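## Task

Put the screwdriver, the probe rod, the spudger and the nut driver upright in the plastic rack, each one sitting on the bottom of a pocket suited to it, oriented as follows: the screwdriver tip-up, the probe rod handle-down, the spudger tip-up and the nut driver handle-up. Each tool is judged on its own. The rack must end up upright on the table, and nothing may be tipped over. The reference picture (manual) shows the goal.

## Robot and tools

Robot: two Franka FR3 seven-joint arms, left_arm and right_arm, each with a Robotiq 140 mm two-finger gripper and a wrist camera. The left gripper's fingers are rigid. The right gripper's fingers can fold: a part held deep toward the palm may slip loose or get crushed, a fingertip pushed into a surface bends back with hardly any force, and after that a grip can fail. Grip with the outer quarter of the pads for a predictable squeeze.

Frames: the scene frame has its origin at table height, midway between the nominal arm bases, +z up, +x out over the table, left_arm toward +y. Every hand pose, target and wrist-camera pose is in that arm's own base frame. The left base sits at (-0.043, +0.305, 0) m and the right at (+0.043, -0.466, 0) m, each turned only slightly about z. cam_high and the table use the scene frame. The gripper's fingers point along its +z and close along its y. end_effector_position is the point between the pads when shut; fingertips stick out about 33 mm past it at small openings, about 9 mm when wide open.

A row: always 20 numbers, left arm first, then right. Per arm: x, y, z in metres (an absolute place for the pinch point in that arm's base frame), then the orientation quaternion qw, qx, qy, qz with w first, then gripper position, force_limit, speed, each from -1 to 1. Position +1 is open (140 mm), about -0.8 is pads touching, -1 closes until blocked. force_limit sets squeeze after a slow close (roughly 14 N at -1 up to 58 N at +1); faster closing grips harder. speed sets finger travel, about 30 mm/s at -1 to 250 mm/s at +1. Both start at +1. For an idle arm, repeat its last reported pose and its last gripper numbers every time; to hold an orientation, resend the same quaternion.

execute_actions(actions, cameras): actions is a list of actions; each action is a list of up to 15 rows, one per 1/30 s step, and a short list repeats its last row. Any target more than 0.6 m from the gripper's current position along its own axes gets the action refused. Each step the controller clips the command to 70 mm and 16 degrees from the measured pose, so a far target may not be reached; the result's Hand target shows where the arm is actually headed. An empty actions list returns all camera images.

move(target, speed, blend, blocking, cameras): target is one 20-number row or up to 15 rows, absolute poses as above, with no 0.6 m rule. Grippers travel in straight lines, ignoring obstacles and the other arm, all arriving together, capped at 10 s. speed is path speed in m/s, 0.002 to 2 (default 0.25), one number or one per target. blend, in metres, rounds corners between listed targets; 0 stops at each. Gripper numbers of later rows are applied on arrival once everything is still. blocking=false returns after about 0.5 s while motion continues; a new move takes over from the running one. The result adds a move: line (done, off_target, moving, held, fault) plus limits notes: paced means clipping, held means a check blocked steps.

wait(seconds 0 to 10, cameras) lets time pass with commands held. stop(cameras) brakes a running move; the fingers keep going. zoom_image(camera, region [x0,y0,x1,y1] pixels, at most 504 by 504) enlarges part of the newest image from cam_high, cam_left_wrist or cam_right_wrist. show_instructions shows the reference picture. clear_fault(arm) clears a reported torque or force fault on left_arm or right_arm. read_manual(section) gives licence texts only. finished_scene(scene) ends the current scene, taking its number; it is final.

Results: per-arm end_effector_position and end_effector_quat_wxyz, Hand target, Tool commands, joint positions, velocities and torques, external joint torque estimates (a push toward larger joint angles lowers them), flange force along gripper x y z (includes held weight, noisy), wrist depth as a 7x7 grid of distances in mm (- means unknown), and per gripper object_status: 0 moving, 1 blocked opening, 2 blocked closing (a grip), 3 reached position or pads met. Confirm a grip by reading 2. position_measured is in counts: 3 open, about 75 = 100 mm, 139 = 60 mm, 200 = 20 mm, 230 pads touching. To squeeze harder, raise force_limit and nudge position between -1 and -0.98; to loosen, open and reclose slowly. Cameras: cam_high 504x504 overhead, wrist cameras 672x504; calibration may be a little off.

Avoid: contact torque over the joint limits (35/35/32/30/12/12/12 N m) or 40 N net force on an arm, held weight included, stops the arm until clear_fault; joints past their range or overspeed do too. Overheating from long holds, stretched poses or pushing toward unreachable poses brakes an arm for 30 to 60 s. Never let the grippers, wrist cameras or fingers touch each other; closing on the other arm's fingers counts as pressing between arms. Don't drop parts or release them while moving, swing loads fast, slam into the table or the container, squeeze hard on parts still resting on something, tip the container, or let anything leave the table. Loose objects may occasionally be nudged by an outside push.

Each tool is called after "Emit:" as name(argument=value, ...) on one line, values as JSON.

Reference images:

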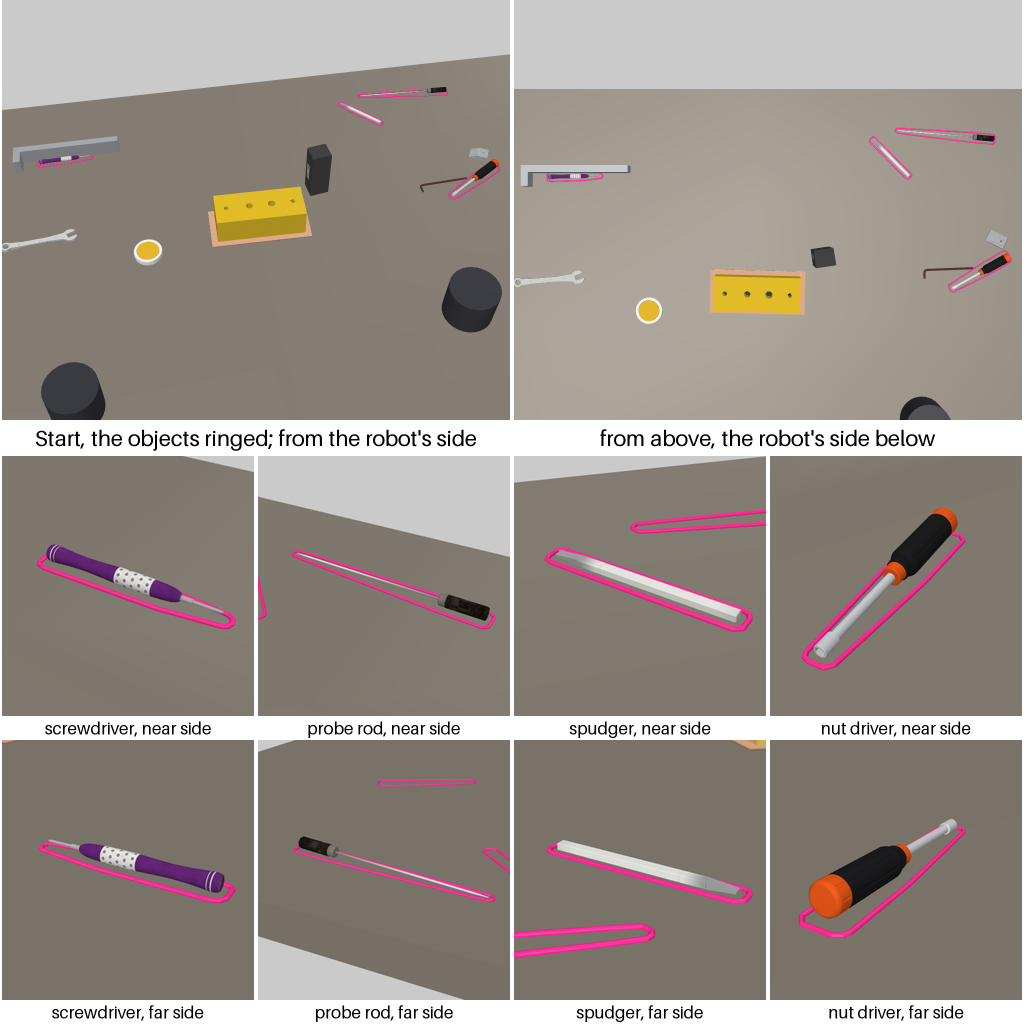

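## Session

Emit:
execute_actions(actions=[])

Scene clock: 0.00 s.
left_arm: end_effector_position=(+0.5629, -0.2800, +0.1722) position_measured=3 object_status=3 end_effector_quat_wxyz=(+0.009, -0.433, +0.872, -0.230) | right_arm: end_effector_position=(+0.4126, +0.3232, +0.3156) position_measured=3 object_status=3 end_effector_quat_wxyz=(+0.005, +0.931, -0.356, -0.087)
Joint positions: left_arm=[-0.422 0.068 0.037 -2.252 -0.602 2.61 0.743] | right_arm=[0.601 -0.017 -0.015 -1.828 0.135 1.7 -0.279]
Joint velocities: within noise
Joint torques (N m): no reading
External joint torques (N m): no reading
Flange force (N): no reading
Wrist depth (mm): cam_left_wrist=[1665 410 363 329 300 272 252 / 1764 418 371 335 304 278 256 / 1738 430 385 344 311 281 260 / 1891 130 392 352 315 290 131 / - 1566 403 361 323 294 - / - 1665 1433 372 332 301 278 / - 1713 1506 377 339 303 281] | cam_right_wrist=[391 393 393 398 397 403 406 / 420 421 424 426 444 441 441 / 457 460 465 467 460 478 483 / 493 135 512 458 533 501 509 / 97 539 557 573 583 587 109 / - 629 638 651 655 661 109 / - 714 729 700 749 760 -]
Hand target: left_arm +0.5629, -0.2800, +0.1722; +0.009, -0.433, +0.872, -0.230 | right_arm +0.4126, +0.3232, +0.3156; +0.005, +0.931, -0.356, -0.087
Tool commands: left_gripper/position=+1.0 left_gripper/force_limit=+1.0 left_gripper/speed=+1.0 right_gripper/position=+1.0 right_gripper/force_limit=+1.0 right_gripper/speed=+1.0
camera_calibration:
cam_left_wrist: T_world_to_cam=[[-0.74577, 0.517644, -0.419371, 0.647534], [0.506863, 0.849388, 0.147072, -0.0713641], [0.43234, -0.102882, -0.895822, 0.0261882], [0, 0, 0, 1]] pos_world=[0.507761, -0.271882, 0.305512]
cam_right_wrist: T_world_to_cam=[[-0.642261, -0.762498, 0.0780854, 0.492815], [-0.642331, 0.591014, 0.487969, -0.0744414], [-0.418225, 0.263247, -0.869361, 0.505785], [0, 0, 0, 1]] pos_world=[0.480232, 0.28662, 0.437553]

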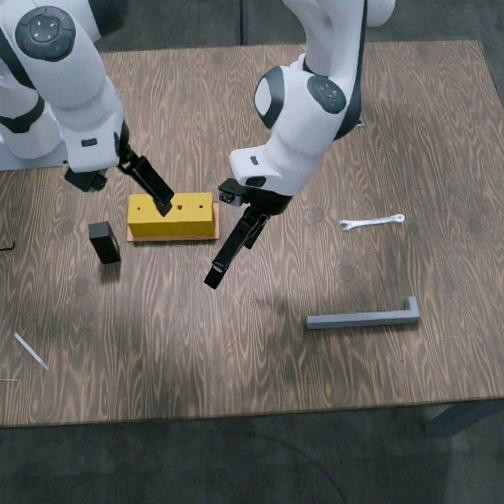

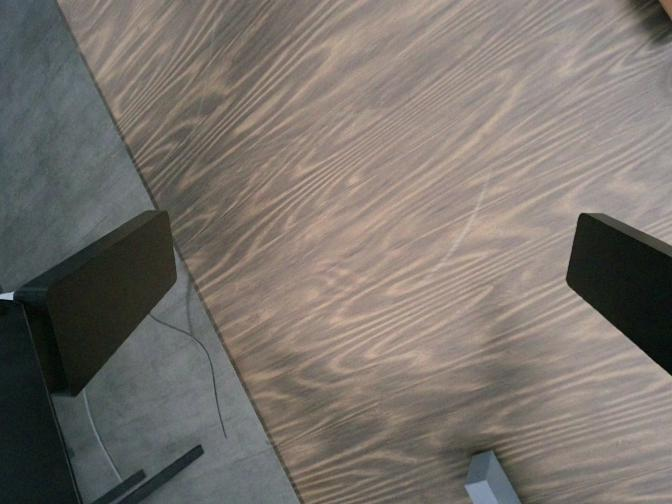

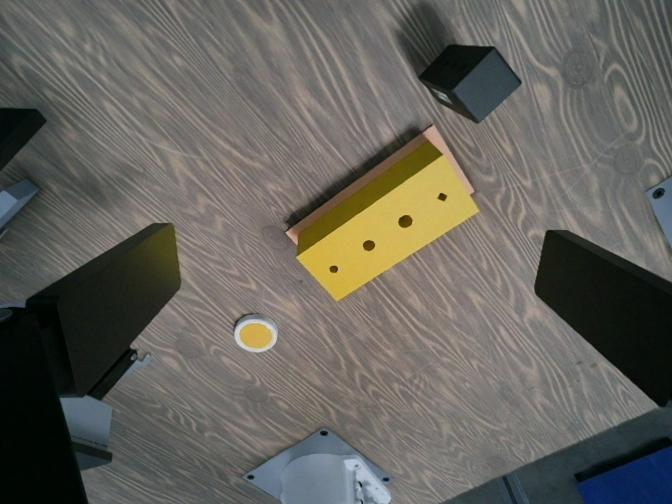

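Emit:
move(target=[[0.52,-0.10,0.36,0,0.7071,-0.7071,0,-0.2,0.1,-1,0.38,0.26,0.40,0,0.7071,-0.7071,0,-0.3,0.1,-1],[0.58,0.0,0.26,0,0.7071,-0.7071,0,-0.2,0.1,-1,0.30,0.38,0.22,0,0.7071,-0.7071,0,-0.3,0.1,-1]], speed=0.3, blend=0.05, cameras=["all"])

Emit:
zoom_image(camera="cam_right_wrist", region=[150, 0, 550, 300])

Emit:
zoom_image(camera="cam_left_wrist", region=[0, 0, 400, 280])

Scene clock: 80.60 s.
left_arm: end_effector_position=(+0.5785, +0.0004, +0.2591) position_measured=154 object_status=3 end_effector_quat_wxyz=(+0.001, +0.709, -0.706, -0.002) | right_arm: end_effector_position=(+0.2988, +0.3802, +0.2207) position_measured=167 object_status=0 end_effector_quat_wxyz=(+0.001, +0.710, -0.704, -0.001)
Joint positions: left_arm=[-0.143 0.071 0.147 -1.877 -0.008 1.943 0.002] | right_arm=[0.505 -0.204 0.381 -2.28 0.09 2.087 0.826]
Joint velocities: left_arm=[0 0.001 0.001 0.001 0.001 -0.001 0.004] | right_arm=[-0.001 0.001 -0.001 0.001 0 0.001 0.006]
Joint torques (N m): left_arm=[0.45 -33.81 0.32 24.89 0.11 2.85 0.26] | right_arm=[-1.27 -22.28 -1.88 23.99 0.28 2.61 0.14]
External joint torques (N m): left_arm=[0.62 0.53 0.08 0.32 -0.58 0.3 0.26] | right_arm=[-1.2 0.16 0.62 -0.07 -0.38 0.12 0.14]
Flange force (N): left_arm=[-1.1 -3.1 0.5] | right_arm=[-1.1 -1.1 0.9]
Wrist depth (mm): cam_left_wrist=[1065 361 360 363 358 356 356 / 1159 385 380 376 375 375 373 / 1251 405 400 403 396 395 395 / 1359 426 118 418 169 411 420 / - 83 82 454 448 73 82 / - - - 481 480 - 76 / - - - 516 520 - -] | cam_right_wrist=[328 326 324 267 316 321 321 / 345 347 346 - 344 340 339 / 371 369 369 306 364 362 360 / 398 396 383 322 378 389 385 / 422 75 93 424 - 89 405 / - 78 - 459 - - - / - - - 496 - - -]
Hand target: left_arm +0.5800, +0.0000, +0.2600; +0.000, +0.707, -0.707, +0.000 | right_arm +0.3000, +0.3800, +0.2200; +0.000, +0.707, -0.707, +0.000
Off the commanded pose: left_arm 0.002 m, 0 deg | right_arm 0.001 m, 1 deg.
move: done
camera_calibration:
cam_left_wrist: T_world_to_cam=[[-0.999975, -0.00112024, -0.00695201, 0.590911], [-0.00354657, 0.933026, 0.359791, -0.09021], [0.00608335, 0.359807, -0.933007, 0.382085], [0, 0, 0, 1]] pos_world=[0.588252, -0.0526464, 0.393052]
cam_right_wrist: T_world_to_cam=[[-0.999406, -0.0318843, 0.0130792, 0.313832], [-0.0254148, 0.938204, 0.345148, -0.419792], [-0.0232757, 0.34461, -0.938457, 0.226946], [0, 0, 0, 1]] pos_world=[0.308259, 0.325649, 0.353765]

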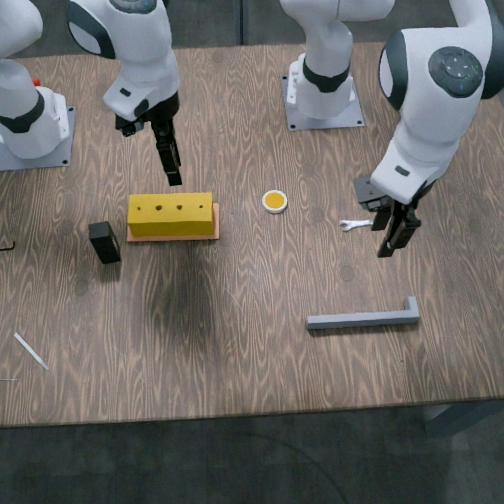

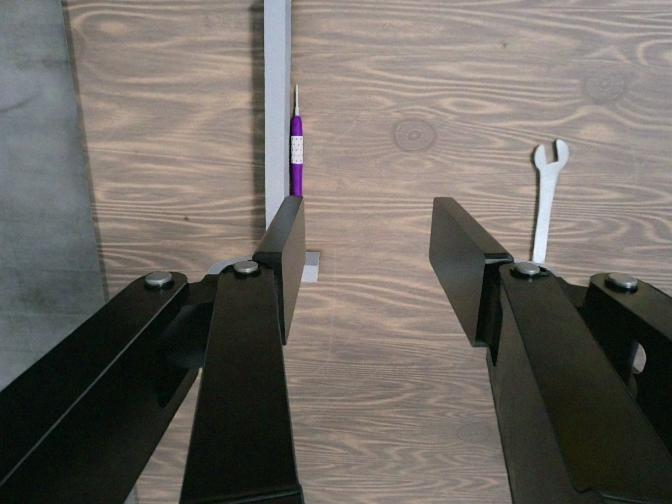

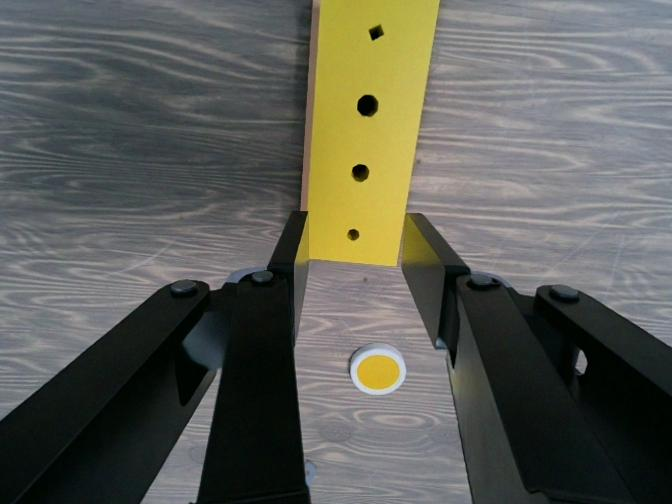

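Scaled by 1.260 from the camera's 672x504 image, which has a finer 960x720 frame.

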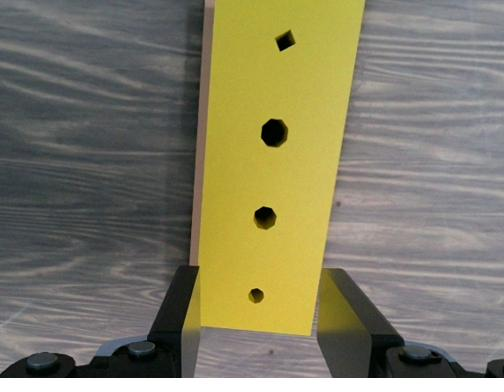

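Scaled by 1.260 from the camera's 672x504 image, which has a finer 960x720 frame.

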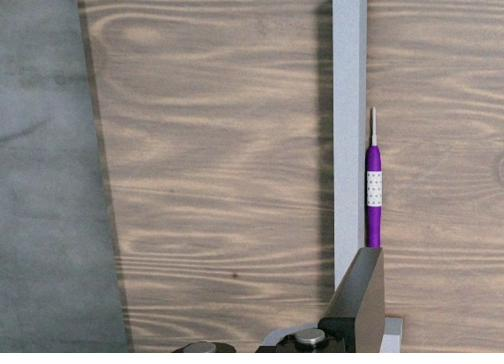

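Emit:
move(target=[[0.60,0.065,0.20,0,0.7071,-0.7071,0,-0.2,0.1,-1,0.30,0.16,0.30,0,0.7071,-0.7071,0,-0.3,0.1,-1]], speed=0.25, cameras=["cam_left_wrist","cam_right_wrist"])

Emit:
zoom_image(camera="cam_left_wrist", region=[150, 30, 400, 280])

Scene clock: 131.27 s.
left_arm: end_effector_position=(+0.5985, +0.0650, +0.1993) position_measured=154 object_status=3 end_effector_quat_wxyz=(+0.001, +0.709, -0.706, -0.002) | right_arm: end_effector_position=(+0.3010, +0.1612, +0.3004) position_measured=167 object_status=3 end_effector_quat_wxyz=(-0.002, +0.703, -0.711, -0.001)
Joint positions: left_arm=[-0.066 0.185 0.184 -1.886 -0.036 2.064 0.128] | right_arm=[0.483 -0.699 0.005 -2.505 0.006 1.809 0.497]
Joint velocities: left_arm=[within noise] | right_arm=[0 -0.001 0 0.001 0 -0.001 -0.006]
Joint torques (N m): left_arm=[0.86 -36.72 0.96 24.46 0.06 2.82 0.22] | right_arm=[-0.16 -9.56 -0.91 24.23 0.33 2.32 -0.2]
External joint torques (N m): left_arm=[0.84 0.73 -0.32 0.35 -0.6 0.28 0.22] | right_arm=[-0.1 -1.15 -0.17 -0.52 -0.39 -0.2 -0.2]
Flange force (N): left_arm=[-1.5 -3.8 1.0] | right_arm=[3.6 4.1 0.7]
Wrist depth (mm): cam_left_wrist=[315 310 307 304 304 305 303 / 334 327 325 320 320 319 317 / 1131 346 342 342 339 338 337 / 1206 360 118 358 169 350 353 / - 83 82 386 386 73 82 / - - - 410 410 - 76 / - - - 444 439 - -] | cam_right_wrist=[404 399 397 393 390 392 385 / 429 424 421 422 418 414 412 / 452 454 446 449 443 441 437 / 494 485 479 465 460 470 463 / 521 75 93 436 - 89 491 / - 78 - 547 - - - / - - - 602 - - -]
Hand target: left_arm +0.6000, +0.0650, +0.2000; +0.000, +0.707, -0.707, +0.000 | right_arm +0.3000, +0.1600, +0.3000; +0.000, +0.707, -0.707, +0.000
Off the commanded pose: left_arm 0.002 m, 0 deg | right_arm 0.002 m, 1 deg.
move: done
camera_calibration:
cam_left_wrist: T_world_to_cam=[[-0.999975, -0.000678774, -0.00699728, 0.610476], [-0.003147, 0.933253, 0.359205, -0.128949], [0.00628641, 0.359218, -0.933232, 0.302885], [0, 0, 0, 1]] pos_world=[0.608151, 0.0119546, 0.333253]
cam_right_wrist: T_world_to_cam=[[-0.999884, -0.0124253, 0.00877128, 0.306315], [-0.00860166, 0.937592, 0.34763, -0.247482], [-0.0125433, 0.347514, -0.937591, 0.373415], [0, 0, 0, 1]] pos_world=[0.308835, 0.106076, 0.433455]
Images, in order (width x height): cam_left_wrist 672x504, cam_right_wrist 672x504.

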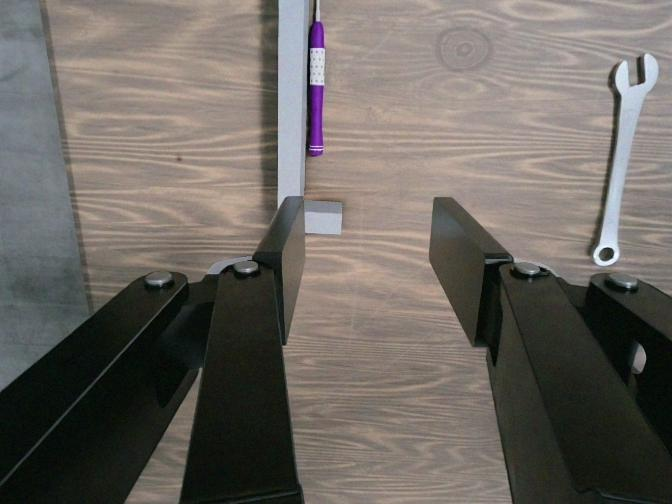

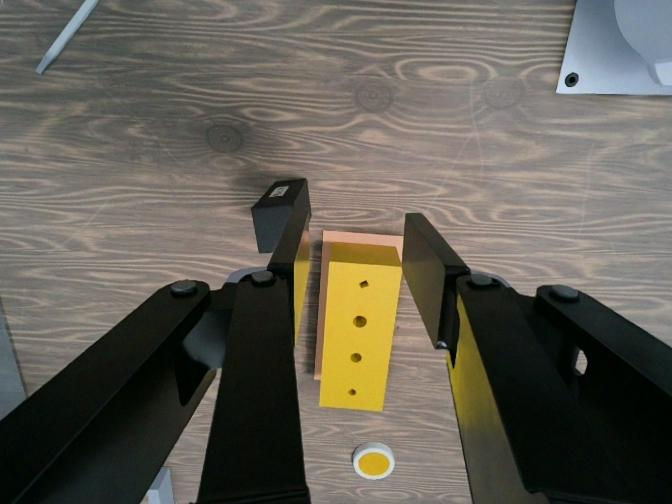

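Scaled by 2.016 from the camera's 672x504 image, which has a finer 960x720 frame.

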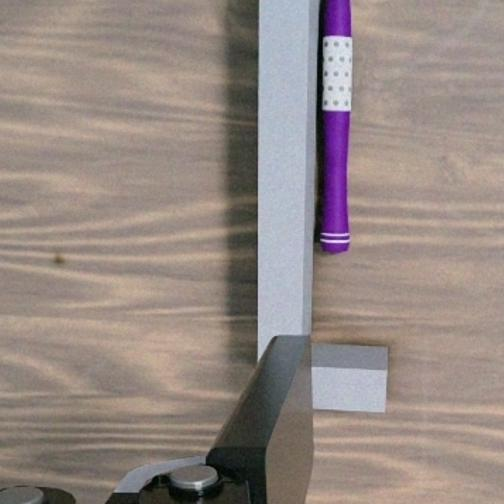

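Emit:
move(target=[[0.622,0.004,0.12,0,0.7071,-0.7071,0,-0.55,0.1,-1,0.34,-0.05,0.34,0,0.7071,-0.7071,0,-0.3,0.1,-1]], speed=0.25, cameras=["cam_left_wrist","cam_right_wrist"])

Emit:
zoom_image(camera="cam_left_wrist", region=[240, 30, 460, 250])

Scene clock: 184.23 s.
left_arm: end_effector_position=(+0.6203, +0.0049, +0.1190) position_measured=199 object_status=3 end_effector_quat_wxyz=(+0.001, +0.705, -0.709, -0.002) | right_arm: end_effector_position=(+0.3404, -0.0490, +0.3393) position_measured=167 object_status=3 end_effector_quat_wxyz=(-0.001, +0.703, -0.711, -0.001)
Joint positions: left_arm=[-0.128 0.328 0.145 -1.901 -0.056 2.22 0.051] | right_arm=[0.43 -0.764 -0.412 -2.385 -0.28 1.662 0.16]
Joint velocities: left_arm=[0 0.001 0.001 0 0 0 -0.004] | right_arm=[0 -0.001 -0.002 0 -0.001 0 -0.007]
Joint torques (N m): left_arm=[0.29 -40.68 1.85 23.39 0.08 2.84 -0.2] | right_arm=[-0.18 -5.5 6.88 23.63 0.33 2.35 -0.12]
External joint torques (N m): left_arm=[0.41 0.55 0.14 0.23 -0.51 0.27 -0.2] | right_arm=[-0.12 -0.99 -0.39 0.06 -0.4 -0.22 -0.12]
Flange force (N): left_arm=[-0.3 -2.4 1.2] | right_arm=[1.6 3.1 0.1]
Wrist depth (mm): cam_left_wrist=[237 237 235 231 234 232 231 / 250 249 250 243 247 244 244 / 265 264 263 256 259 259 258 / 279 279 275 270 268 272 274 / 296 - 89 - 115 73 282 / - - - 314 - - - / - - - - - - -] | cam_right_wrist=[441 441 433 431 431 427 422 / 464 465 464 456 454 449 445 / 501 494 489 486 482 479 443 / 546 531 519 514 505 507 460 / 1558 75 93 548 - 89 528 / - 78 - 581 - - - / - - - 651 - - -]
Hand target: left_arm +0.6220, +0.0040, +0.1200; +0.000, +0.707, -0.707, +0.000 | right_arm +0.3400, -0.0500, +0.3400; +0.000, +0.707, -0.707, +0.000
Off the commanded pose: left_arm 0.002 m, 0 deg | right_arm 0.001 m, 1 deg.
move: done
camera_calibration:
cam_left_wrist: T_world_to_cam=[[-0.99993, 0.00968723, -0.00672742, 0.631662], [0.00662729, 0.933341, 0.358929, -0.0499816], [0.009756, 0.35886, -0.933341, 0.247353], [0, 0, 0, 1]] pos_world=[0.629536, -0.0482342, 0.253054]
cam_right_wrist: T_world_to_cam=[[-0.999864, -0.0130744, 0.0100392, 0.342386], [-0.00879031, 0.938102, 0.346247, -0.0629027], [-0.0139448, 0.346112, -0.93809, 0.48398], [0, 0, 0, 1]] pos_world=[0.348535, -0.104025, 0.472359]
Images, in order (width x height): cam_left_wrist 672x504, cam_right_wrist 672x504.

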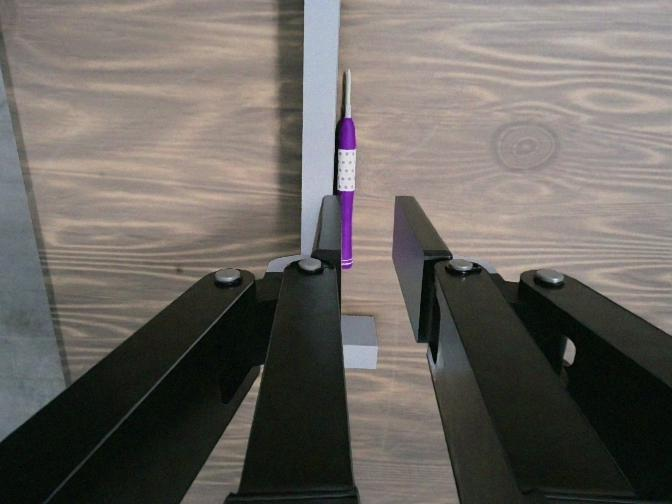

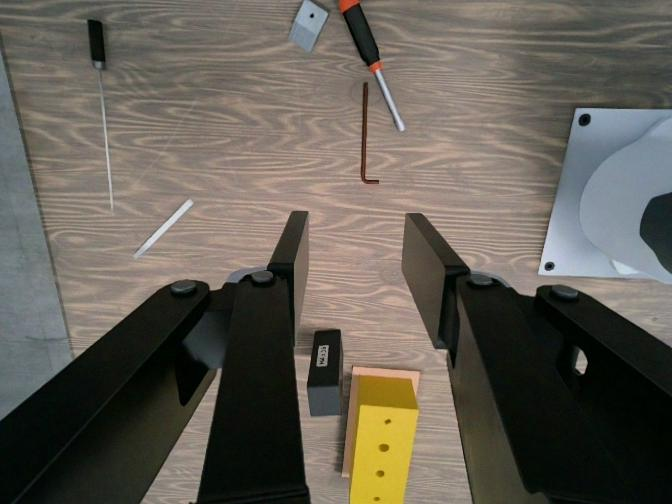

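Scaled by 2.291 from the camera's 672x504 image, which has a finer 960x720 frame.

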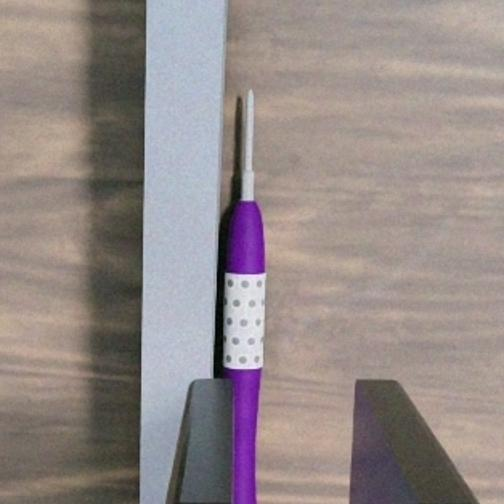

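Emit:
move(target=[[0.6263,0.002,0.07,0,0.7071,-0.7071,0,-0.78,0.1,-1,0.34,-0.05,0.34,0,0.7071,-0.7071,0,-0.3,0.1,-1],[0.6263,0.002,0.049,0,0.7071,-0.7071,0,-0.78,0.1,-1,0.34,-0.05,0.34,0,0.7071,-0.7071,0,-0.3,0.1,-1]], speed=[0.15,0.06], cameras=["cam_left_wrist"])

Emit:
zoom_image(camera="cam_left_wrist", region=[260, 50, 460, 300])

Emit:
zoom_image(camera="cam_right_wrist", region=[60, 0, 420, 270])

Scene clock: 210.53 s.
left_arm: end_effector_position=(+0.6253, +0.0020, +0.0488) position_measured=227 object_status=3 end_effector_quat_wxyz=(+0.001, +0.708, -0.706, -0.002) | right_arm: end_effector_position=(+0.3404, -0.0490, +0.3393) position_measured=167 object_status=3 end_effector_quat_wxyz=(-0.001, +0.704, -0.710, -0.001)
Joint positions: left_arm=[-0.122 0.447 0.133 -1.92 -0.078 2.358 0.051] | right_arm=[0.43 -0.764 -0.412 -2.385 -0.28 1.662 0.158]
Joint velocities: left_arm=[0.001 0.001 0.001 0 0 0.005 0.002] | right_arm=[within noise]
Joint torques (N m): left_arm=[0.83 -42.76 2.03 21.76 0.01 2.78 0.28] | right_arm=[-0.55 -5.37 7.08 23.61 0.42 2.39 -0.13]
External joint torques (N m): left_arm=[1.02 0.5 -0.07 0.07 -0.51 0.23 0.28] | right_arm=[-0.6 -0.95 -0.3 0.14 -0.32 -0.17 -0.13]
Flange force (N): left_arm=[-1.9 -1.6 1.7] | right_arm=[1.7 3.3 0.0]
Wrist depth (mm): cam_left_wrist=[175 172 172 140 171 170 169 / 182 182 181 147 180 179 178 / 193 193 191 157 189 189 188 / 205 204 201 131 197 200 199 / 218 214 83 - 82 88 209 / - - - - - 75 - / - - - - - - -] | cam_right_wrist=[443 438 433 431 425 426 422 / 469 464 459 459 453 448 449 / 505 495 486 483 482 477 444 / 546 527 512 511 498 511 459 / 1525 75 93 560 - 89 524 / - 78 - 586 - - - / - - - 653 - - -]
Hand target: left_arm +0.6263, +0.0020, +0.0490; +0.000, +0.707, -0.707, +0.000 | right_arm +0.3400, -0.0500, +0.3400; +0.000, +0.707, -0.707, +0.000
Off the commanded pose: left_arm 0.001 m, 0 deg | right_arm 0.001 m, 0 deg.
move: done
camera_calibration:
cam_left_wrist: T_world_to_cam=[[-0.999969, 0.000714483, -0.00786142, 0.636303], [-0.0021572, 0.933253, 0.359213, -0.0166765], [0.00759335, 0.359218, -0.933223, 0.184157], [0, 0, 0, 1]] pos_world=[0.634849, -0.0510439, 0.182852]
Images, in order (width x height): cam_left_wrist 672x504.

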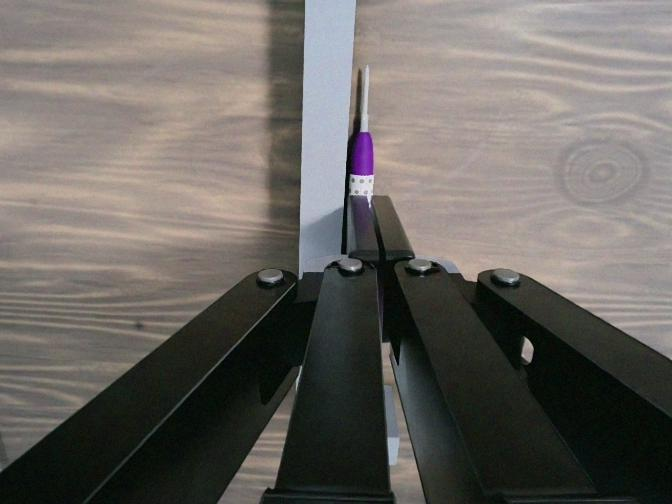

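Scaled by 2.016 from the camera's 672x504 image, which has a finer 960x720 frame.

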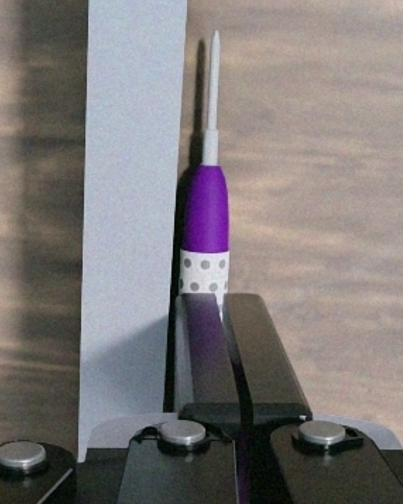

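This scene's latest camera images include none from cam_right_wrist. They are from: cam_left_wrist. cam_right_wrist's image comes with the result of a call that names it in "cameras".

Emit:
move(target=[0.6263,0.002,0.0435,0,0.7071,-0.7071,0,-0.78,0.1,-1,0.38,-0.24,0.25,0,0.7071,-0.7071,0,-0.3,0.1,-1], speed=0.15, cameras=["all"])

Scene clock: 259.13 s.
left_arm: end_effector_position=(+0.6262, +0.0017, +0.0443) position_measured=227 object_status=3 end_effector_quat_wxyz=(+0.000, +0.708, -0.706, -0.001) | right_arm: end_effector_position=(+0.3786, -0.2389, +0.2491) position_measured=167 object_status=3 end_effector_quat_wxyz=(+0.001, +0.703, -0.711, -0.002)
Joint positions: left_arm=[-0.117 0.455 0.127 -1.92 -0.078 2.369 0.051] | right_arm=[0.527 -0.586 -0.947 -2.309 -0.492 1.894 -0.15]
Joint velocities: left_arm=[within noise] | right_arm=[0 -0.001 0.001 -0.001 0 0 -0.004]
Joint torques (N m): left_arm=[0.92 -42.32 1.7 21.31 0.29 2.89 0.19] | right_arm=[-0.27 -3.42 12.36 22.22 0.33 2.62 -0.12]
External joint torques (N m): left_arm=[1.01 1.17 -0.46 -0.31 -0.23 0.33 0.19] | right_arm=[-0.34 -1.07 -0.6 0.33 -0.39 0.05 -0.12]
Flange force (N): left_arm=[-1.5 -1.5 3.1] | right_arm=[1.0 2.8 -0.2]
Wrist depth (mm): cam_left_wrist=[170 169 168 137 167 165 165 / 178 178 177 142 174 174 175 / 188 188 187 152 185 184 183 / 200 199 196 110 191 196 194 / 213 210 83 - 82 88 204 / - - - - - 75 - / - - - - - - -] | cam_right_wrist=[358 352 353 349 348 349 345 / 378 375 371 371 369 365 364 / 403 399 396 391 392 388 386 / 427 423 409 417 404 413 410 / 456 75 93 448 - 89 427 / - 78 - 483 - - - / - - - 521 - - -]
Hand target: left_arm +0.6263, +0.0020, +0.0435; +0.000, +0.707, -0.707, +0.000 | right_arm +0.3800, -0.2400, +0.2500; +0.000, +0.707, -0.707, +0.000
Off the commanded pose: left_arm 0.001 m, 0 deg | right_arm 0.002 m, 1 deg.
move: done
camera_calibration:
cam_left_wrist: T_world_to_cam=[[-0.999947, 0.0006382, -0.0102383, 0.637273], [-0.00307285, 0.933597, 0.358311, -0.0142413], [0.00978715, 0.358324, -0.933546, 0.178699], [0, 0, 0, 1]] pos_world=[0.635447, -0.0511432, 0.178451]
cam_right_wrist: T_world_to_cam=[[-0.99981, -0.0127482, 0.0147225, 0.377888], [-0.00685501, 0.937966, 0.346659, 0.145901], [-0.0182285, 0.346492, -0.937876, 0.467233], [0, 0, 0, 1]] pos_world=[0.387333, -0.293925, 0.382065]

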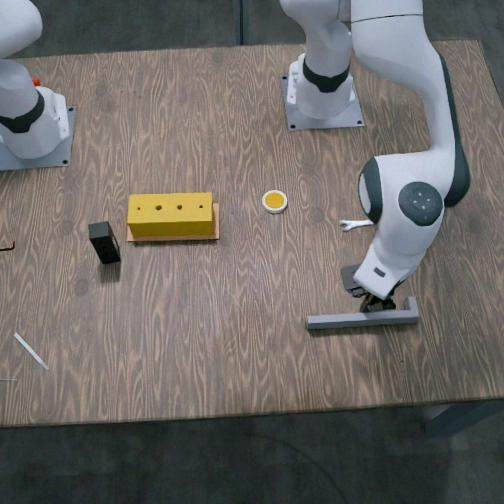

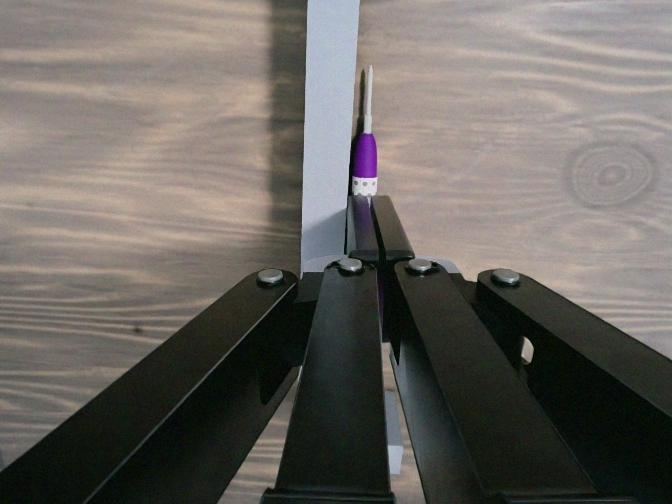

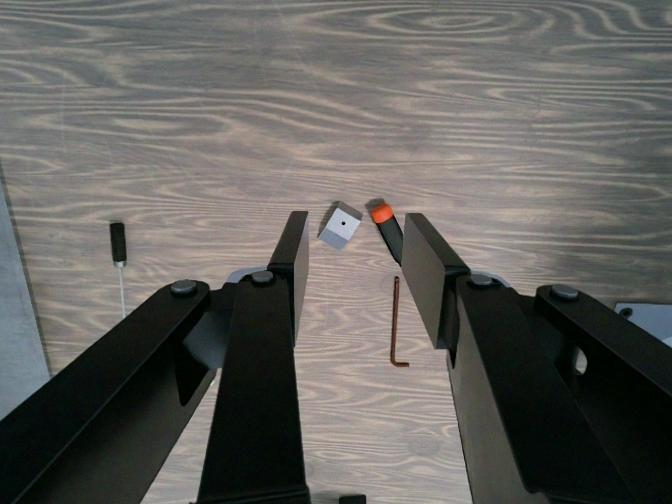

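Emit:
move(target=[[0.6263,0.002,0.0425,0,0.7071,-0.7071,0,-0.78,0.1,-1,0.38,-0.24,0.25,0,0.7071,-0.7071,0,-0.3,0.1,-1],[0.6143,0.002,0.0425,0,0.7071,-0.7071,0,-0.78,0.1,-1,0.38,-0.24,0.25,0,0.7071,-0.7071,0,-0.3,0.1,-1]], speed=[0.05,0.05], cameras=["cam_left_wrist"])

Scene clock: 268.93 s.
left_arm: end_effector_position=(+0.6133, +0.0022, +0.0415) position_measured=227 object_status=3 end_effector_quat_wxyz=(+0.002, +0.709, -0.705, -0.001) | right_arm: end_effector_position=(+0.3786, -0.2390, +0.2491) position_measured=167 object_status=3 end_effector_quat_wxyz=(+0.001, +0.704, -0.710, -0.002)
Joint positions: left_arm=[-0.116 0.429 0.126 -1.97 -0.078 2.391 0.051] | right_arm=[0.527 -0.586 -0.947 -2.309 -0.492 1.894 -0.152]
Joint velocities: left_arm=[0 0 0 -0.002 -0.001 0.005 0] | right_arm=[within noise]
Joint torques (N m): left_arm=[0.38 -42.87 1.93 20.82 0.77 2.9 0.11] | right_arm=[-0.27 -3.32 12.43 22.22 0.38 2.66 -0.13]
External joint torques (N m): left_arm=[0.41 -0.68 -0.13 -0.35 0.26 0.37 0.11] | right_arm=[-0.24 -0.87 -0.47 0.22 -0.33 0.08 -0.13]
Flange force (N): left_arm=[-0.6 3.7 -0.4] | right_arm=[0.7 2.3 0.0]
Wrist depth (mm): cam_left_wrist=[166 166 162 163 164 163 162 / 176 175 173 169 173 172 171 / 186 185 182 177 182 181 181 / 196 196 193 131 189 192 191 / 209 205 83 - 82 88 201 / - - - - - 75 - / - - - - - - -] | cam_right_wrist=[357 354 352 349 346 345 345 / 378 375 373 368 367 365 364 / 402 397 396 392 389 389 386 / 427 427 412 418 403 414 413 / 453 75 93 449 - 89 426 / - 78 - 483 - - - / - - - 521 - - -]
Hand target: left_arm +0.6143, +0.0020, +0.0425; +0.000, +0.707, -0.707, +0.000 | right_arm +0.3800, -0.2400, +0.2500; +0.000, +0.707, -0.707, +0.000
Off the commanded pose: left_arm 0.001 m, 0 deg | right_arm 0.002 m, 1 deg.
move: done
camera_calibration:
cam_left_wrist: T_world_to_cam=[[-0.999973, -0.00196477, -0.00704006, 0.624174], [-0.00434483, 0.934329, 0.356385, -0.0128568], [0.00587752, 0.356406, -0.934313, 0.1784], [0, 0, 0, 1]] pos_world=[0.623053, -0.0503441, 0.175658]
Images, in order (width x height): cam_left_wrist 672x504.

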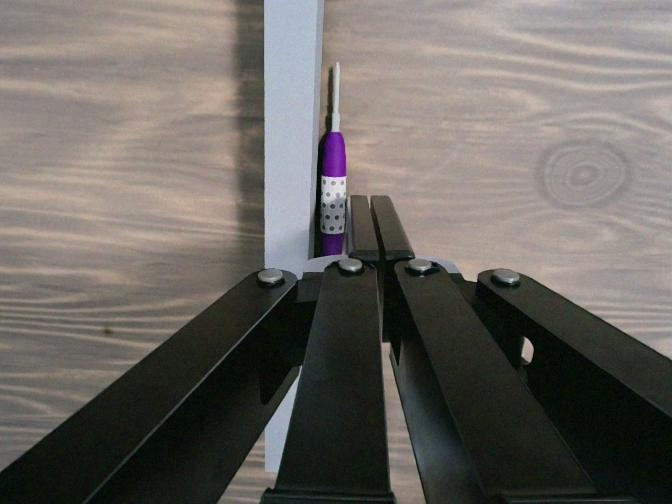

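Emit:
move(target=[[0.6143,0.002,0.052,0,0.7071,-0.7071,0,-0.78,0.1,-1,0.38,-0.24,0.25,0,0.7071,-0.7071,0,-0.3,0.1,-1],[0.6263,0.002,0.052,0,0.7071,-0.7071,0,-0.78,0.1,-1,0.38,-0.24,0.25,0,0.7071,-0.7071,0,-0.3,0.1,-1],[0.6263,0.002,0.0405,0,0.7071,-0.7071,0,-0.78,0.1,-1,0.38,-0.24,0.25,0,0.7071,-0.7071,0,-0.3,0.1,-1],[0.6143,0.002,0.0405,0,0.7071,-0.7071,0,-0.78,0.1,-1,0.38,-0.24,0.25,0,0.7071,-0.7071,0,-0.3,0.1,-1]], speed=[0.08,0.08,0.04,0.04], cameras=["cam_left_wrist"])

Scene clock: 285.87 s.
left_arm: end_effector_position=(+0.6133, +0.0024, +0.0395) position_measured=227 object_status=3 end_effector_quat_wxyz=(+0.002, +0.708, -0.706, -0.001) | right_arm: end_effector_position=(+0.3786, -0.2390, +0.2491) position_measured=167 object_status=3 end_effector_quat_wxyz=(+0.001, +0.704, -0.710, -0.002)
Joint positions: left_arm=[-0.114 0.432 0.124 -1.971 -0.076 2.395 0.051] | right_arm=[0.527 -0.586 -0.947 -2.309 -0.492 1.894 -0.152]
Joint velocities: left_arm=[0 0.001 0 -0.001 0 0.005 0.002] | right_arm=[within noise]
Joint torques (N m): left_arm=[0.44 -42.92 1.67 21.09 0.47 2.81 0.05] | right_arm=[-0.26 -3.33 12.33 22.22 0.38 2.63 -0.16]
External joint torques (N m): left_arm=[0.52 -0.4 -0.34 -0.19 -0.03 0.26 0.05] | right_arm=[-0.22 -0.86 -0.56 0.26 -0.33 0.05 -0.16]
Flange force (N): left_arm=[-0.6 2.0 0.0] | right_arm=[1.1 2.0 0.0]
Wrist depth (mm): cam_left_wrist=[165 164 162 161 162 162 161 / 174 172 173 169 170 170 169 / 183 183 180 173 181 180 179 / 195 194 189 131 187 189 189 / 207 201 83 - 82 88 199 / - - - - - 75 - / - - - - - - -] | cam_right_wrist=[357 354 350 351 348 345 345 / 377 378 373 370 367 366 365 / 400 398 397 392 392 389 383 / 428 422 415 418 404 414 409 / 448 75 93 448 - 89 431 / - 78 - 484 - - - / - - - 522 - - -]
Hand target: left_arm +0.6143, +0.0020, +0.0405; +0.000, +0.707, -0.707, +0.000 | right_arm +0.3800, -0.2400, +0.2500; +0.000, +0.707, -0.707, +0.000
Off the commanded pose: left_arm 0.001 m, 0 deg | right_arm 0.002 m, 1 deg.
move: done
camera_calibration:
cam_left_wrist: T_world_to_cam=[[-0.999975, -0.00034268, -0.00707841, 0.624147], [-0.00284936, 0.933979, 0.357317, -0.0132558], [0.00648864, 0.357328, -0.933956, 0.176134], [0, 0, 0, 1]] pos_world=[0.622951, -0.0503433, 0.173656]
Images, in order (width x height): cam_left_wrist 672x504.

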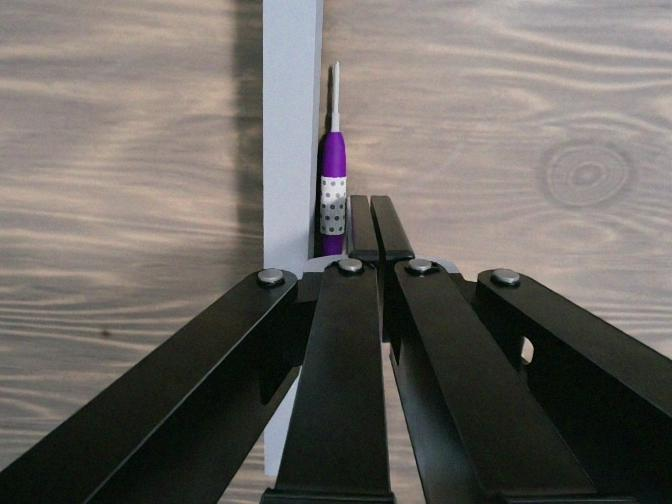

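Emit:
move(target=[[0.6143,0.002,0.052,0,0.7071,-0.7071,0,-0.78,0.1,-1,0.38,-0.24,0.25,0,0.7071,-0.7071,0,-0.3,0.1,-1],[0.628,0.002,0.052,0,0.7071,-0.7071,0,-0.78,0.1,-1,0.38,-0.24,0.25,0,0.7071,-0.7071,0,-0.3,0.1,-1],[0.628,0.002,0.0405,0,0.7071,-0.7071,0,-0.78,0.1,-1,0.38,-0.24,0.25,0,0.7071,-0.7071,0,-0.3,0.1,-1],[0.620,0.002,0.0405,0,0.7071,-0.7071,0,-0.78,0.1,-1,0.38,-0.24,0.25,0,0.7071,-0.7071,0,-0.3,0.1,-1]], speed=[0.08,0.08,0.04,0.03], cameras=["cam_left_wrist"])

Scene clock: 331.20 s.
left_arm: end_effector_position=(+0.6190, +0.0022, +0.0395) position_measured=227 object_status=3 end_effector_quat_wxyz=(+0.001, +0.708, -0.706, -0.002) | right_arm: end_effector_position=(+0.3786, -0.2390, +0.2491) position_measured=167 object_status=3 end_effector_quat_wxyz=(+0.001, +0.704, -0.710, -0.002)
Joint positions: left_arm=[-0.112 0.447 0.122 -1.947 -0.076 2.385 0.051] | right_arm=[0.527 -0.586 -0.947 -2.309 -0.492 1.894 -0.152]
Joint velocities: left_arm=[0 0.002 0.001 0 -0.001 0.004 0.001] | right_arm=[within noise]
Joint torques (N m): left_arm=[0.39 -43.45 1.7 21.25 0.42 2.76 0.09] | right_arm=[-0.22 -3.34 12.38 22.19 0.38 2.65 -0.11]
External joint torques (N m): left_arm=[0.38 -0.31 -0.42 -0.23 -0.09 0.2 0.09] | right_arm=[-0.14 -0.84 -0.49 0.15 -0.33 0.07 -0.11]
Flange force (N): left_arm=[-0.5 1.9 0.1] | right_arm=[0.7 2.1 0.2]
Wrist depth (mm): cam_left_wrist=[165 164 163 159 162 162 161 / 174 173 172 166 171 171 170 / 183 182 182 169 180 180 179 / 195 195 191 131 187 190 189 / 207 203 83 - 82 88 199 / - - - - - 75 - / - - - - - - -] | cam_right_wrist=[358 352 352 349 348 345 343 / 377 374 375 369 367 366 364 / 403 399 395 394 392 387 389 / 429 427 414 419 400 413 410 / 454 75 93 448 - 89 427 / - 78 - 484 - - - / - - - 522 - - -]
Hand target: left_arm +0.6200, +0.0020, +0.0405; +0.000, +0.707, -0.707, +0.000 | right_arm +0.3800, -0.2400, +0.2500; +0.000, +0.707, -0.707, +0.000
Off the commanded pose: left_arm 0.001 m, 0 deg | right_arm 0.002 m, 1 deg.
move: done
camera_calibration:
cam_left_wrist: T_world_to_cam=[[-0.999975, 0.00111448, -0.0069611, 0.629898], [-0.00145245, 0.933671, 0.358129, -0.0139586], [0.0068985, 0.35813, -0.933646, 0.175839], [0, 0, 0, 1]] pos_world=[0.628649, -0.0506425, 0.173555]
Images, in order (width x height): cam_left_wrist 672x504.

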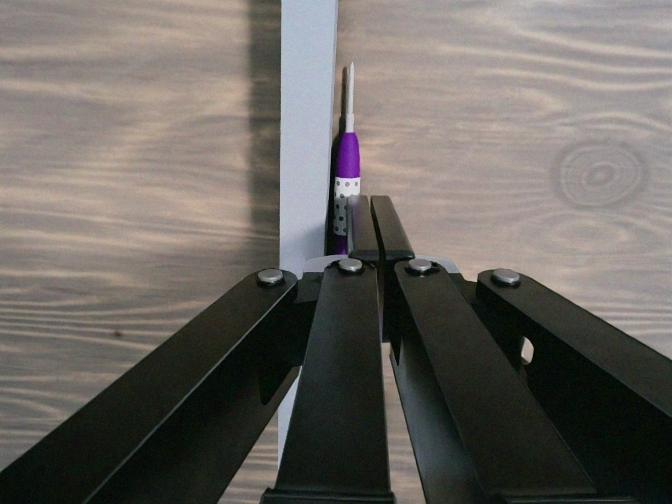

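Emit:
move(target=[[0.617,0.002,0.11,0,0.7071,-0.7071,0,-0.78,0.1,-1,0.38,-0.24,0.25,0,0.7071,-0.7071,0,-0.3,0.1,-1],[0.618,0.0,0.11,0,0,-1,0,-0.78,0.1,-1,0.38,-0.24,0.25,0,0.7071,-0.7071,0,-0.3,0.1,-1],[0.618,0.0,0.11,0,0,-1,0,0.8,0.1,-0.3,0.38,-0.24,0.25,0,0.7071,-0.7071,0,-0.3,0.1,-1]], speed=[0.2,0.4,0.2], cameras=["cam_left_wrist","cam_high"])

Scene clock: 388.17 s.
left_arm: end_effector_position=(+0.6182, -0.0010, +0.1101) position_measured=28 object_status=0 end_effector_quat_wxyz=(+0.001, -0.003, +1.000, -0.001) | right_arm: end_effector_position=(+0.3786, -0.2390, +0.2491) position_measured=167 object_status=3 end_effector_quat_wxyz=(+0.001, +0.704, -0.710, -0.002)
Joint positions: left_arm=[0.337 0.347 -0.363 -1.923 0.153 2.245 1.464] | right_arm=[0.527 -0.586 -0.947 -2.309 -0.492 1.894 -0.152]
Joint torques (N m): left_arm=[0.46 -38.88 -3.76 23.05 0.88 2.36 0.23] | right_arm=[-0.31 -3.36 12.4 22.19 0.37 2.64 -0.12]
External joint torques (N m): left_arm=[0.46 1.19 -0.09 0.3 0.25 -0.09 0.23] | right_arm=[-0.31 -0.92 -0.54 0.17 -0.34 0.05 -0.12]
Flange force (N): left_arm=[-4.5 0.8 1.3] | right_arm=[0.7 2.7 0.1]
Wrist depth (mm): cam_left_wrist=[232 226 226 227 224 223 221 / 242 241 240 238 237 235 234 / 259 255 251 249 248 246 247 / 266 124 230 238 244 229 131 / - 116 289 289 284 282 107 / - 314 308 308 304 304 302 / - 1416 1407 1391 1321 1374 321] | cam_right_wrist=[357 352 354 350 348 347 342 / 377 373 373 370 369 366 361 / 402 399 395 394 390 386 386 / 430 424 413 418 404 413 411 / 456 75 93 449 - 89 427 / - 78 - 484 - - - / - - - 523 - - -]
Hand target: left_arm +0.6180, +0.0000, +0.1100; +0.000, +0.000, +1.000, +0.000 | right_arm +0.3800, -0.2400, +0.2500; +0.000, +0.707, -0.707, +0.000
Off the commanded pose: left_arm 0.001 m, 0 deg | right_arm 0.002 m, 1 deg.
move: done; limits=paced
camera_calibration:
cam_left_wrist: T_world_to_cam=[[-0.00204248, 0.999917, -0.0127465, 0.0142154], [0.933295, 0.00648342, 0.359051, -0.615088], [0.359104, -0.0111629, -0.933231, 0.0248792], [0, 0, 0, 1]] pos_world=[0.565153, -0.00994866, 0.244247]
Images, in order (width x height): cam_high 504x504, cam_left_wrist 672x504.

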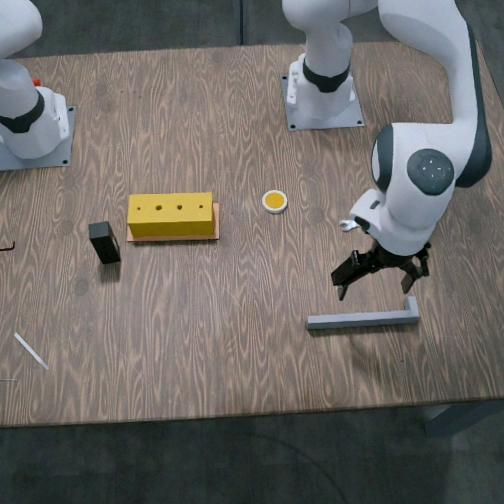

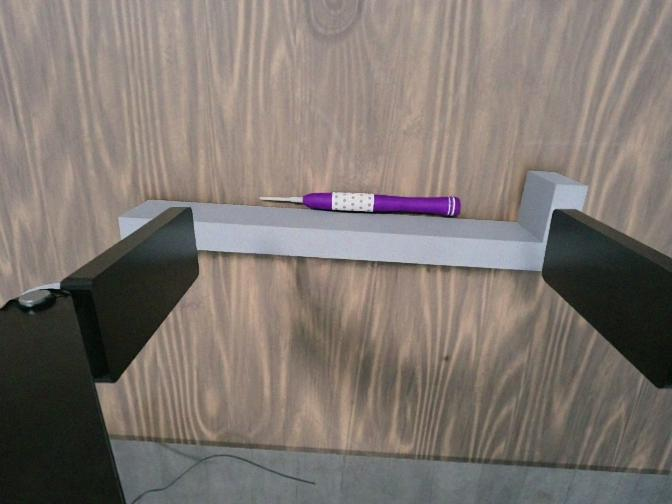

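Emit:
move(target=[[0.618,0.0225,0.08,0,0,-1,0,-0.261,0.1,-0.3,0.38,-0.24,0.25,0,0.7071,-0.7071,0,-0.3,0.1,-1],[0.6215,0.0225,0.055,0,0,-1,0,-0.261,0.1,-0.3,0.38,-0.24,0.25,0,0.7071,-0.7071,0,-0.3,0.1,-1],[0.6215,0.0225,0.0422,0,0,-1,0,-0.261,0.1,-0.3,0.38,-0.24,0.25,0,0.7071,-0.7071,0,-0.3,0.1,-1],[0.6165,0.0225,0.0422,0,0,-1,0,-0.261,0.1,-0.3,0.38,-0.24,0.25,0,0.7071,-0.7071,0,-0.3,0.1,-1]], speed=[0.2,0.1,0.04,0.03], cameras=["cam_left_wrist"])

Scene clock: 440.43 s.
left_arm: end_effector_position=(+0.6156, +0.0219, +0.0413) position_measured=162 object_status=3 end_effector_quat_wxyz=(-0.002, +0.003, +1.000, +0.000) | right_arm: end_effector_position=(+0.3786, -0.2390, +0.2491) position_measured=167 object_status=3 end_effector_quat_wxyz=(+0.001, +0.704, -0.710, -0.002)
Joint positions: left_arm=[0.34 0.455 -0.321 -1.956 0.202 2.377 1.48] | right_arm=[0.527 -0.586 -0.947 -2.309 -0.492 1.894 -0.152]
Joint velocities: left_arm=[-0.002 -0.001 0.001 -0.001 0 0.005 0] | right_arm=[within noise]
Joint torques (N m): left_arm=[0.38 -42.54 -3.97 20.97 0.4 2.7 -0.2] | right_arm=[-0.28 -3.3 12.38 22.24 0.38 2.65 -0.12]
External joint torques (N m): left_arm=[0.54 -0.46 0.37 -0.25 -0.16 0.26 -0.2] | right_arm=[-0.19 -0.75 -0.51 0.16 -0.33 0.06 -0.12]
Flange force (N): left_arm=[3.0 0.4 -0.3] | right_arm=[0.8 1.9 0.2]
Wrist depth (mm): cam_left_wrist=[166 166 164 164 163 162 161 / 176 175 174 172 172 171 170 / 186 186 184 183 182 180 180 / 194 192 192 184 175 172 188 / - 83 83 165 163 73 88 / - - - 223 222 - 77 / - - - 240 239 - -] | cam_right_wrist=[355 355 354 350 346 347 345 / 379 375 372 369 369 366 363 / 400 399 399 394 389 389 385 / 430 421 413 417 406 412 409 / 451 75 93 444 - 89 426 / - 78 - 486 - - - / - - - 524 - - -]
Hand target: left_arm +0.6165, +0.0225, +0.0422; +0.000, +0.000, +1.000, +0.000 | right_arm +0.3800, -0.2400, +0.2500; +0.000, +0.707, -0.707, +0.000
Off the commanded pose: left_arm 0.001 m, 0 deg | right_arm 0.002 m, 1 deg.
move: done
camera_calibration:
cam_left_wrist: T_world_to_cam=[[0.00907022, 0.999895, -0.0112606, -0.0163969], [0.935329, -0.00450068, 0.353751, -0.588922], [0.353663, -0.0137409, -0.935272, -0.0347376], [0, 0, 0, 1]] pos_world=[0.56327, 0.0132673, 0.175658]
Images, in order (width x height): cam_left_wrist 672x504.

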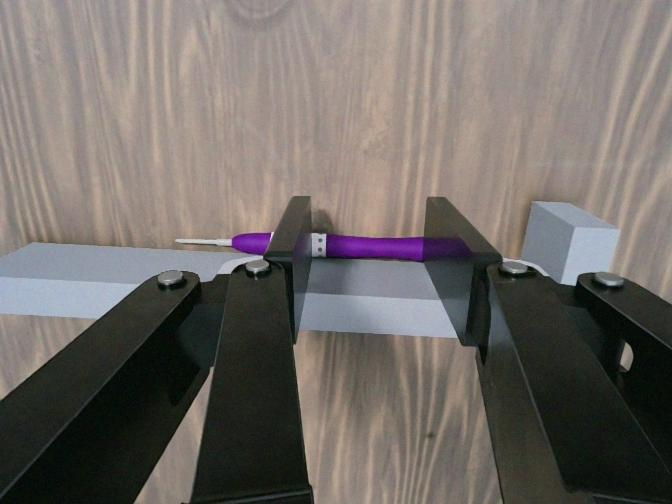

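Emit:
move(target=[[0.612,0.0,0.09,0,0,-1,0,-0.261,0.1,-0.3,0.38,-0.24,0.25,0,0.7071,-0.7071,0,-0.3,0.1,-1],[0.6203,-0.001,0.085,0,0,-1,0,0.83,0.1,-0.3,0.38,-0.24,0.25,0,0.7071,-0.7071,0,-0.3,0.1,-1],[0.6203,-0.001,0.03,0,0,-1,0,0.83,0.1,-0.3,0.38,-0.24,0.25,0,0.7071,-0.7071,0,-0.3,0.1,-1]], speed=[0.15,0.15,0.08], cameras=["cam_left_wrist"])

Scene clock: 532.70 s.
left_arm: end_effector_position=(+0.6188, -0.0008, +0.0294) position_measured=25 object_status=3 end_effector_quat_wxyz=(-0.002, +0.002, +1.000, -0.001) | right_arm: end_effector_position=(+0.3786, -0.2390, +0.2491) position_measured=167 object_status=3 end_effector_quat_wxyz=(+0.001, +0.704, -0.710, -0.002)
Joint positions: left_arm=[0.291 0.483 -0.307 -1.946 0.206 2.394 1.44] | right_arm=[0.527 -0.586 -0.947 -2.309 -0.492 1.894 -0.152]
Joint torques (N m): left_arm=[0.08 -42.28 -3.38 21.2 0.78 2.91 -0.32] | right_arm=[-0.3 -3.27 12.33 22.2 0.39 2.64 -0.19]
External joint torques (N m): left_arm=[-0.01 0.43 0.81 0.2 0.24 0.49 -0.32] | right_arm=[-0.16 -0.72 -0.47 0.18 -0.32 0.07 -0.19]
Flange force (N): left_arm=[-1.5 -0.4 2.4] | right_arm=[1.0 1.7 0.2]
Wrist depth (mm): cam_left_wrist=[155 154 154 154 152 151 150 / 165 163 163 162 161 160 159 / 174 172 172 172 170 170 168 / 181 126 179 173 176 172 126 / - 118 153 152 153 152 103 / - 211 210 208 206 205 205 / - 229 228 224 223 221 220] | cam_right_wrist=[356 352 352 350 348 346 344 / 376 378 373 369 367 367 364 / 397 398 394 394 390 389 385 / 429 427 412 419 407 410 412 / 457 75 93 451 - 89 426 / - 78 - 483 - - - / - - - 523 - - -]
Hand target: left_arm +0.6203, -0.0010, +0.0300; +0.000, +0.000, +1.000, +0.000 | right_arm +0.3800, -0.2400, +0.2500; +0.000, +0.707, -0.707, +0.000
Off the commanded pose: left_arm 0.002 m, 0 deg | right_arm 0.002 m, 1 deg.
move: done
camera_calibration:
cam_left_wrist: T_world_to_cam=[[0.00742787, 0.999893, -0.0126168, 0.00719204], [0.935571, -0.00249419, 0.353131, -0.587952], [0.353061, -0.0144269, -0.935489, -0.0468814], [0, 0, 0, 1]] pos_world=[0.566569, -0.00933408, 0.163857]
Images, in order (width x height): cam_left_wrist 672x504.

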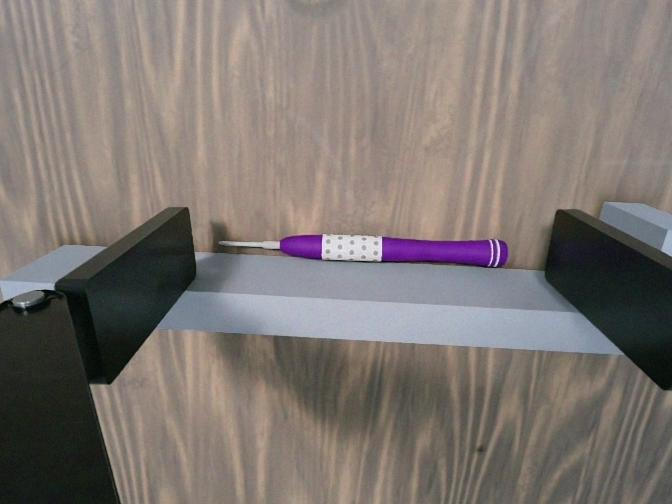

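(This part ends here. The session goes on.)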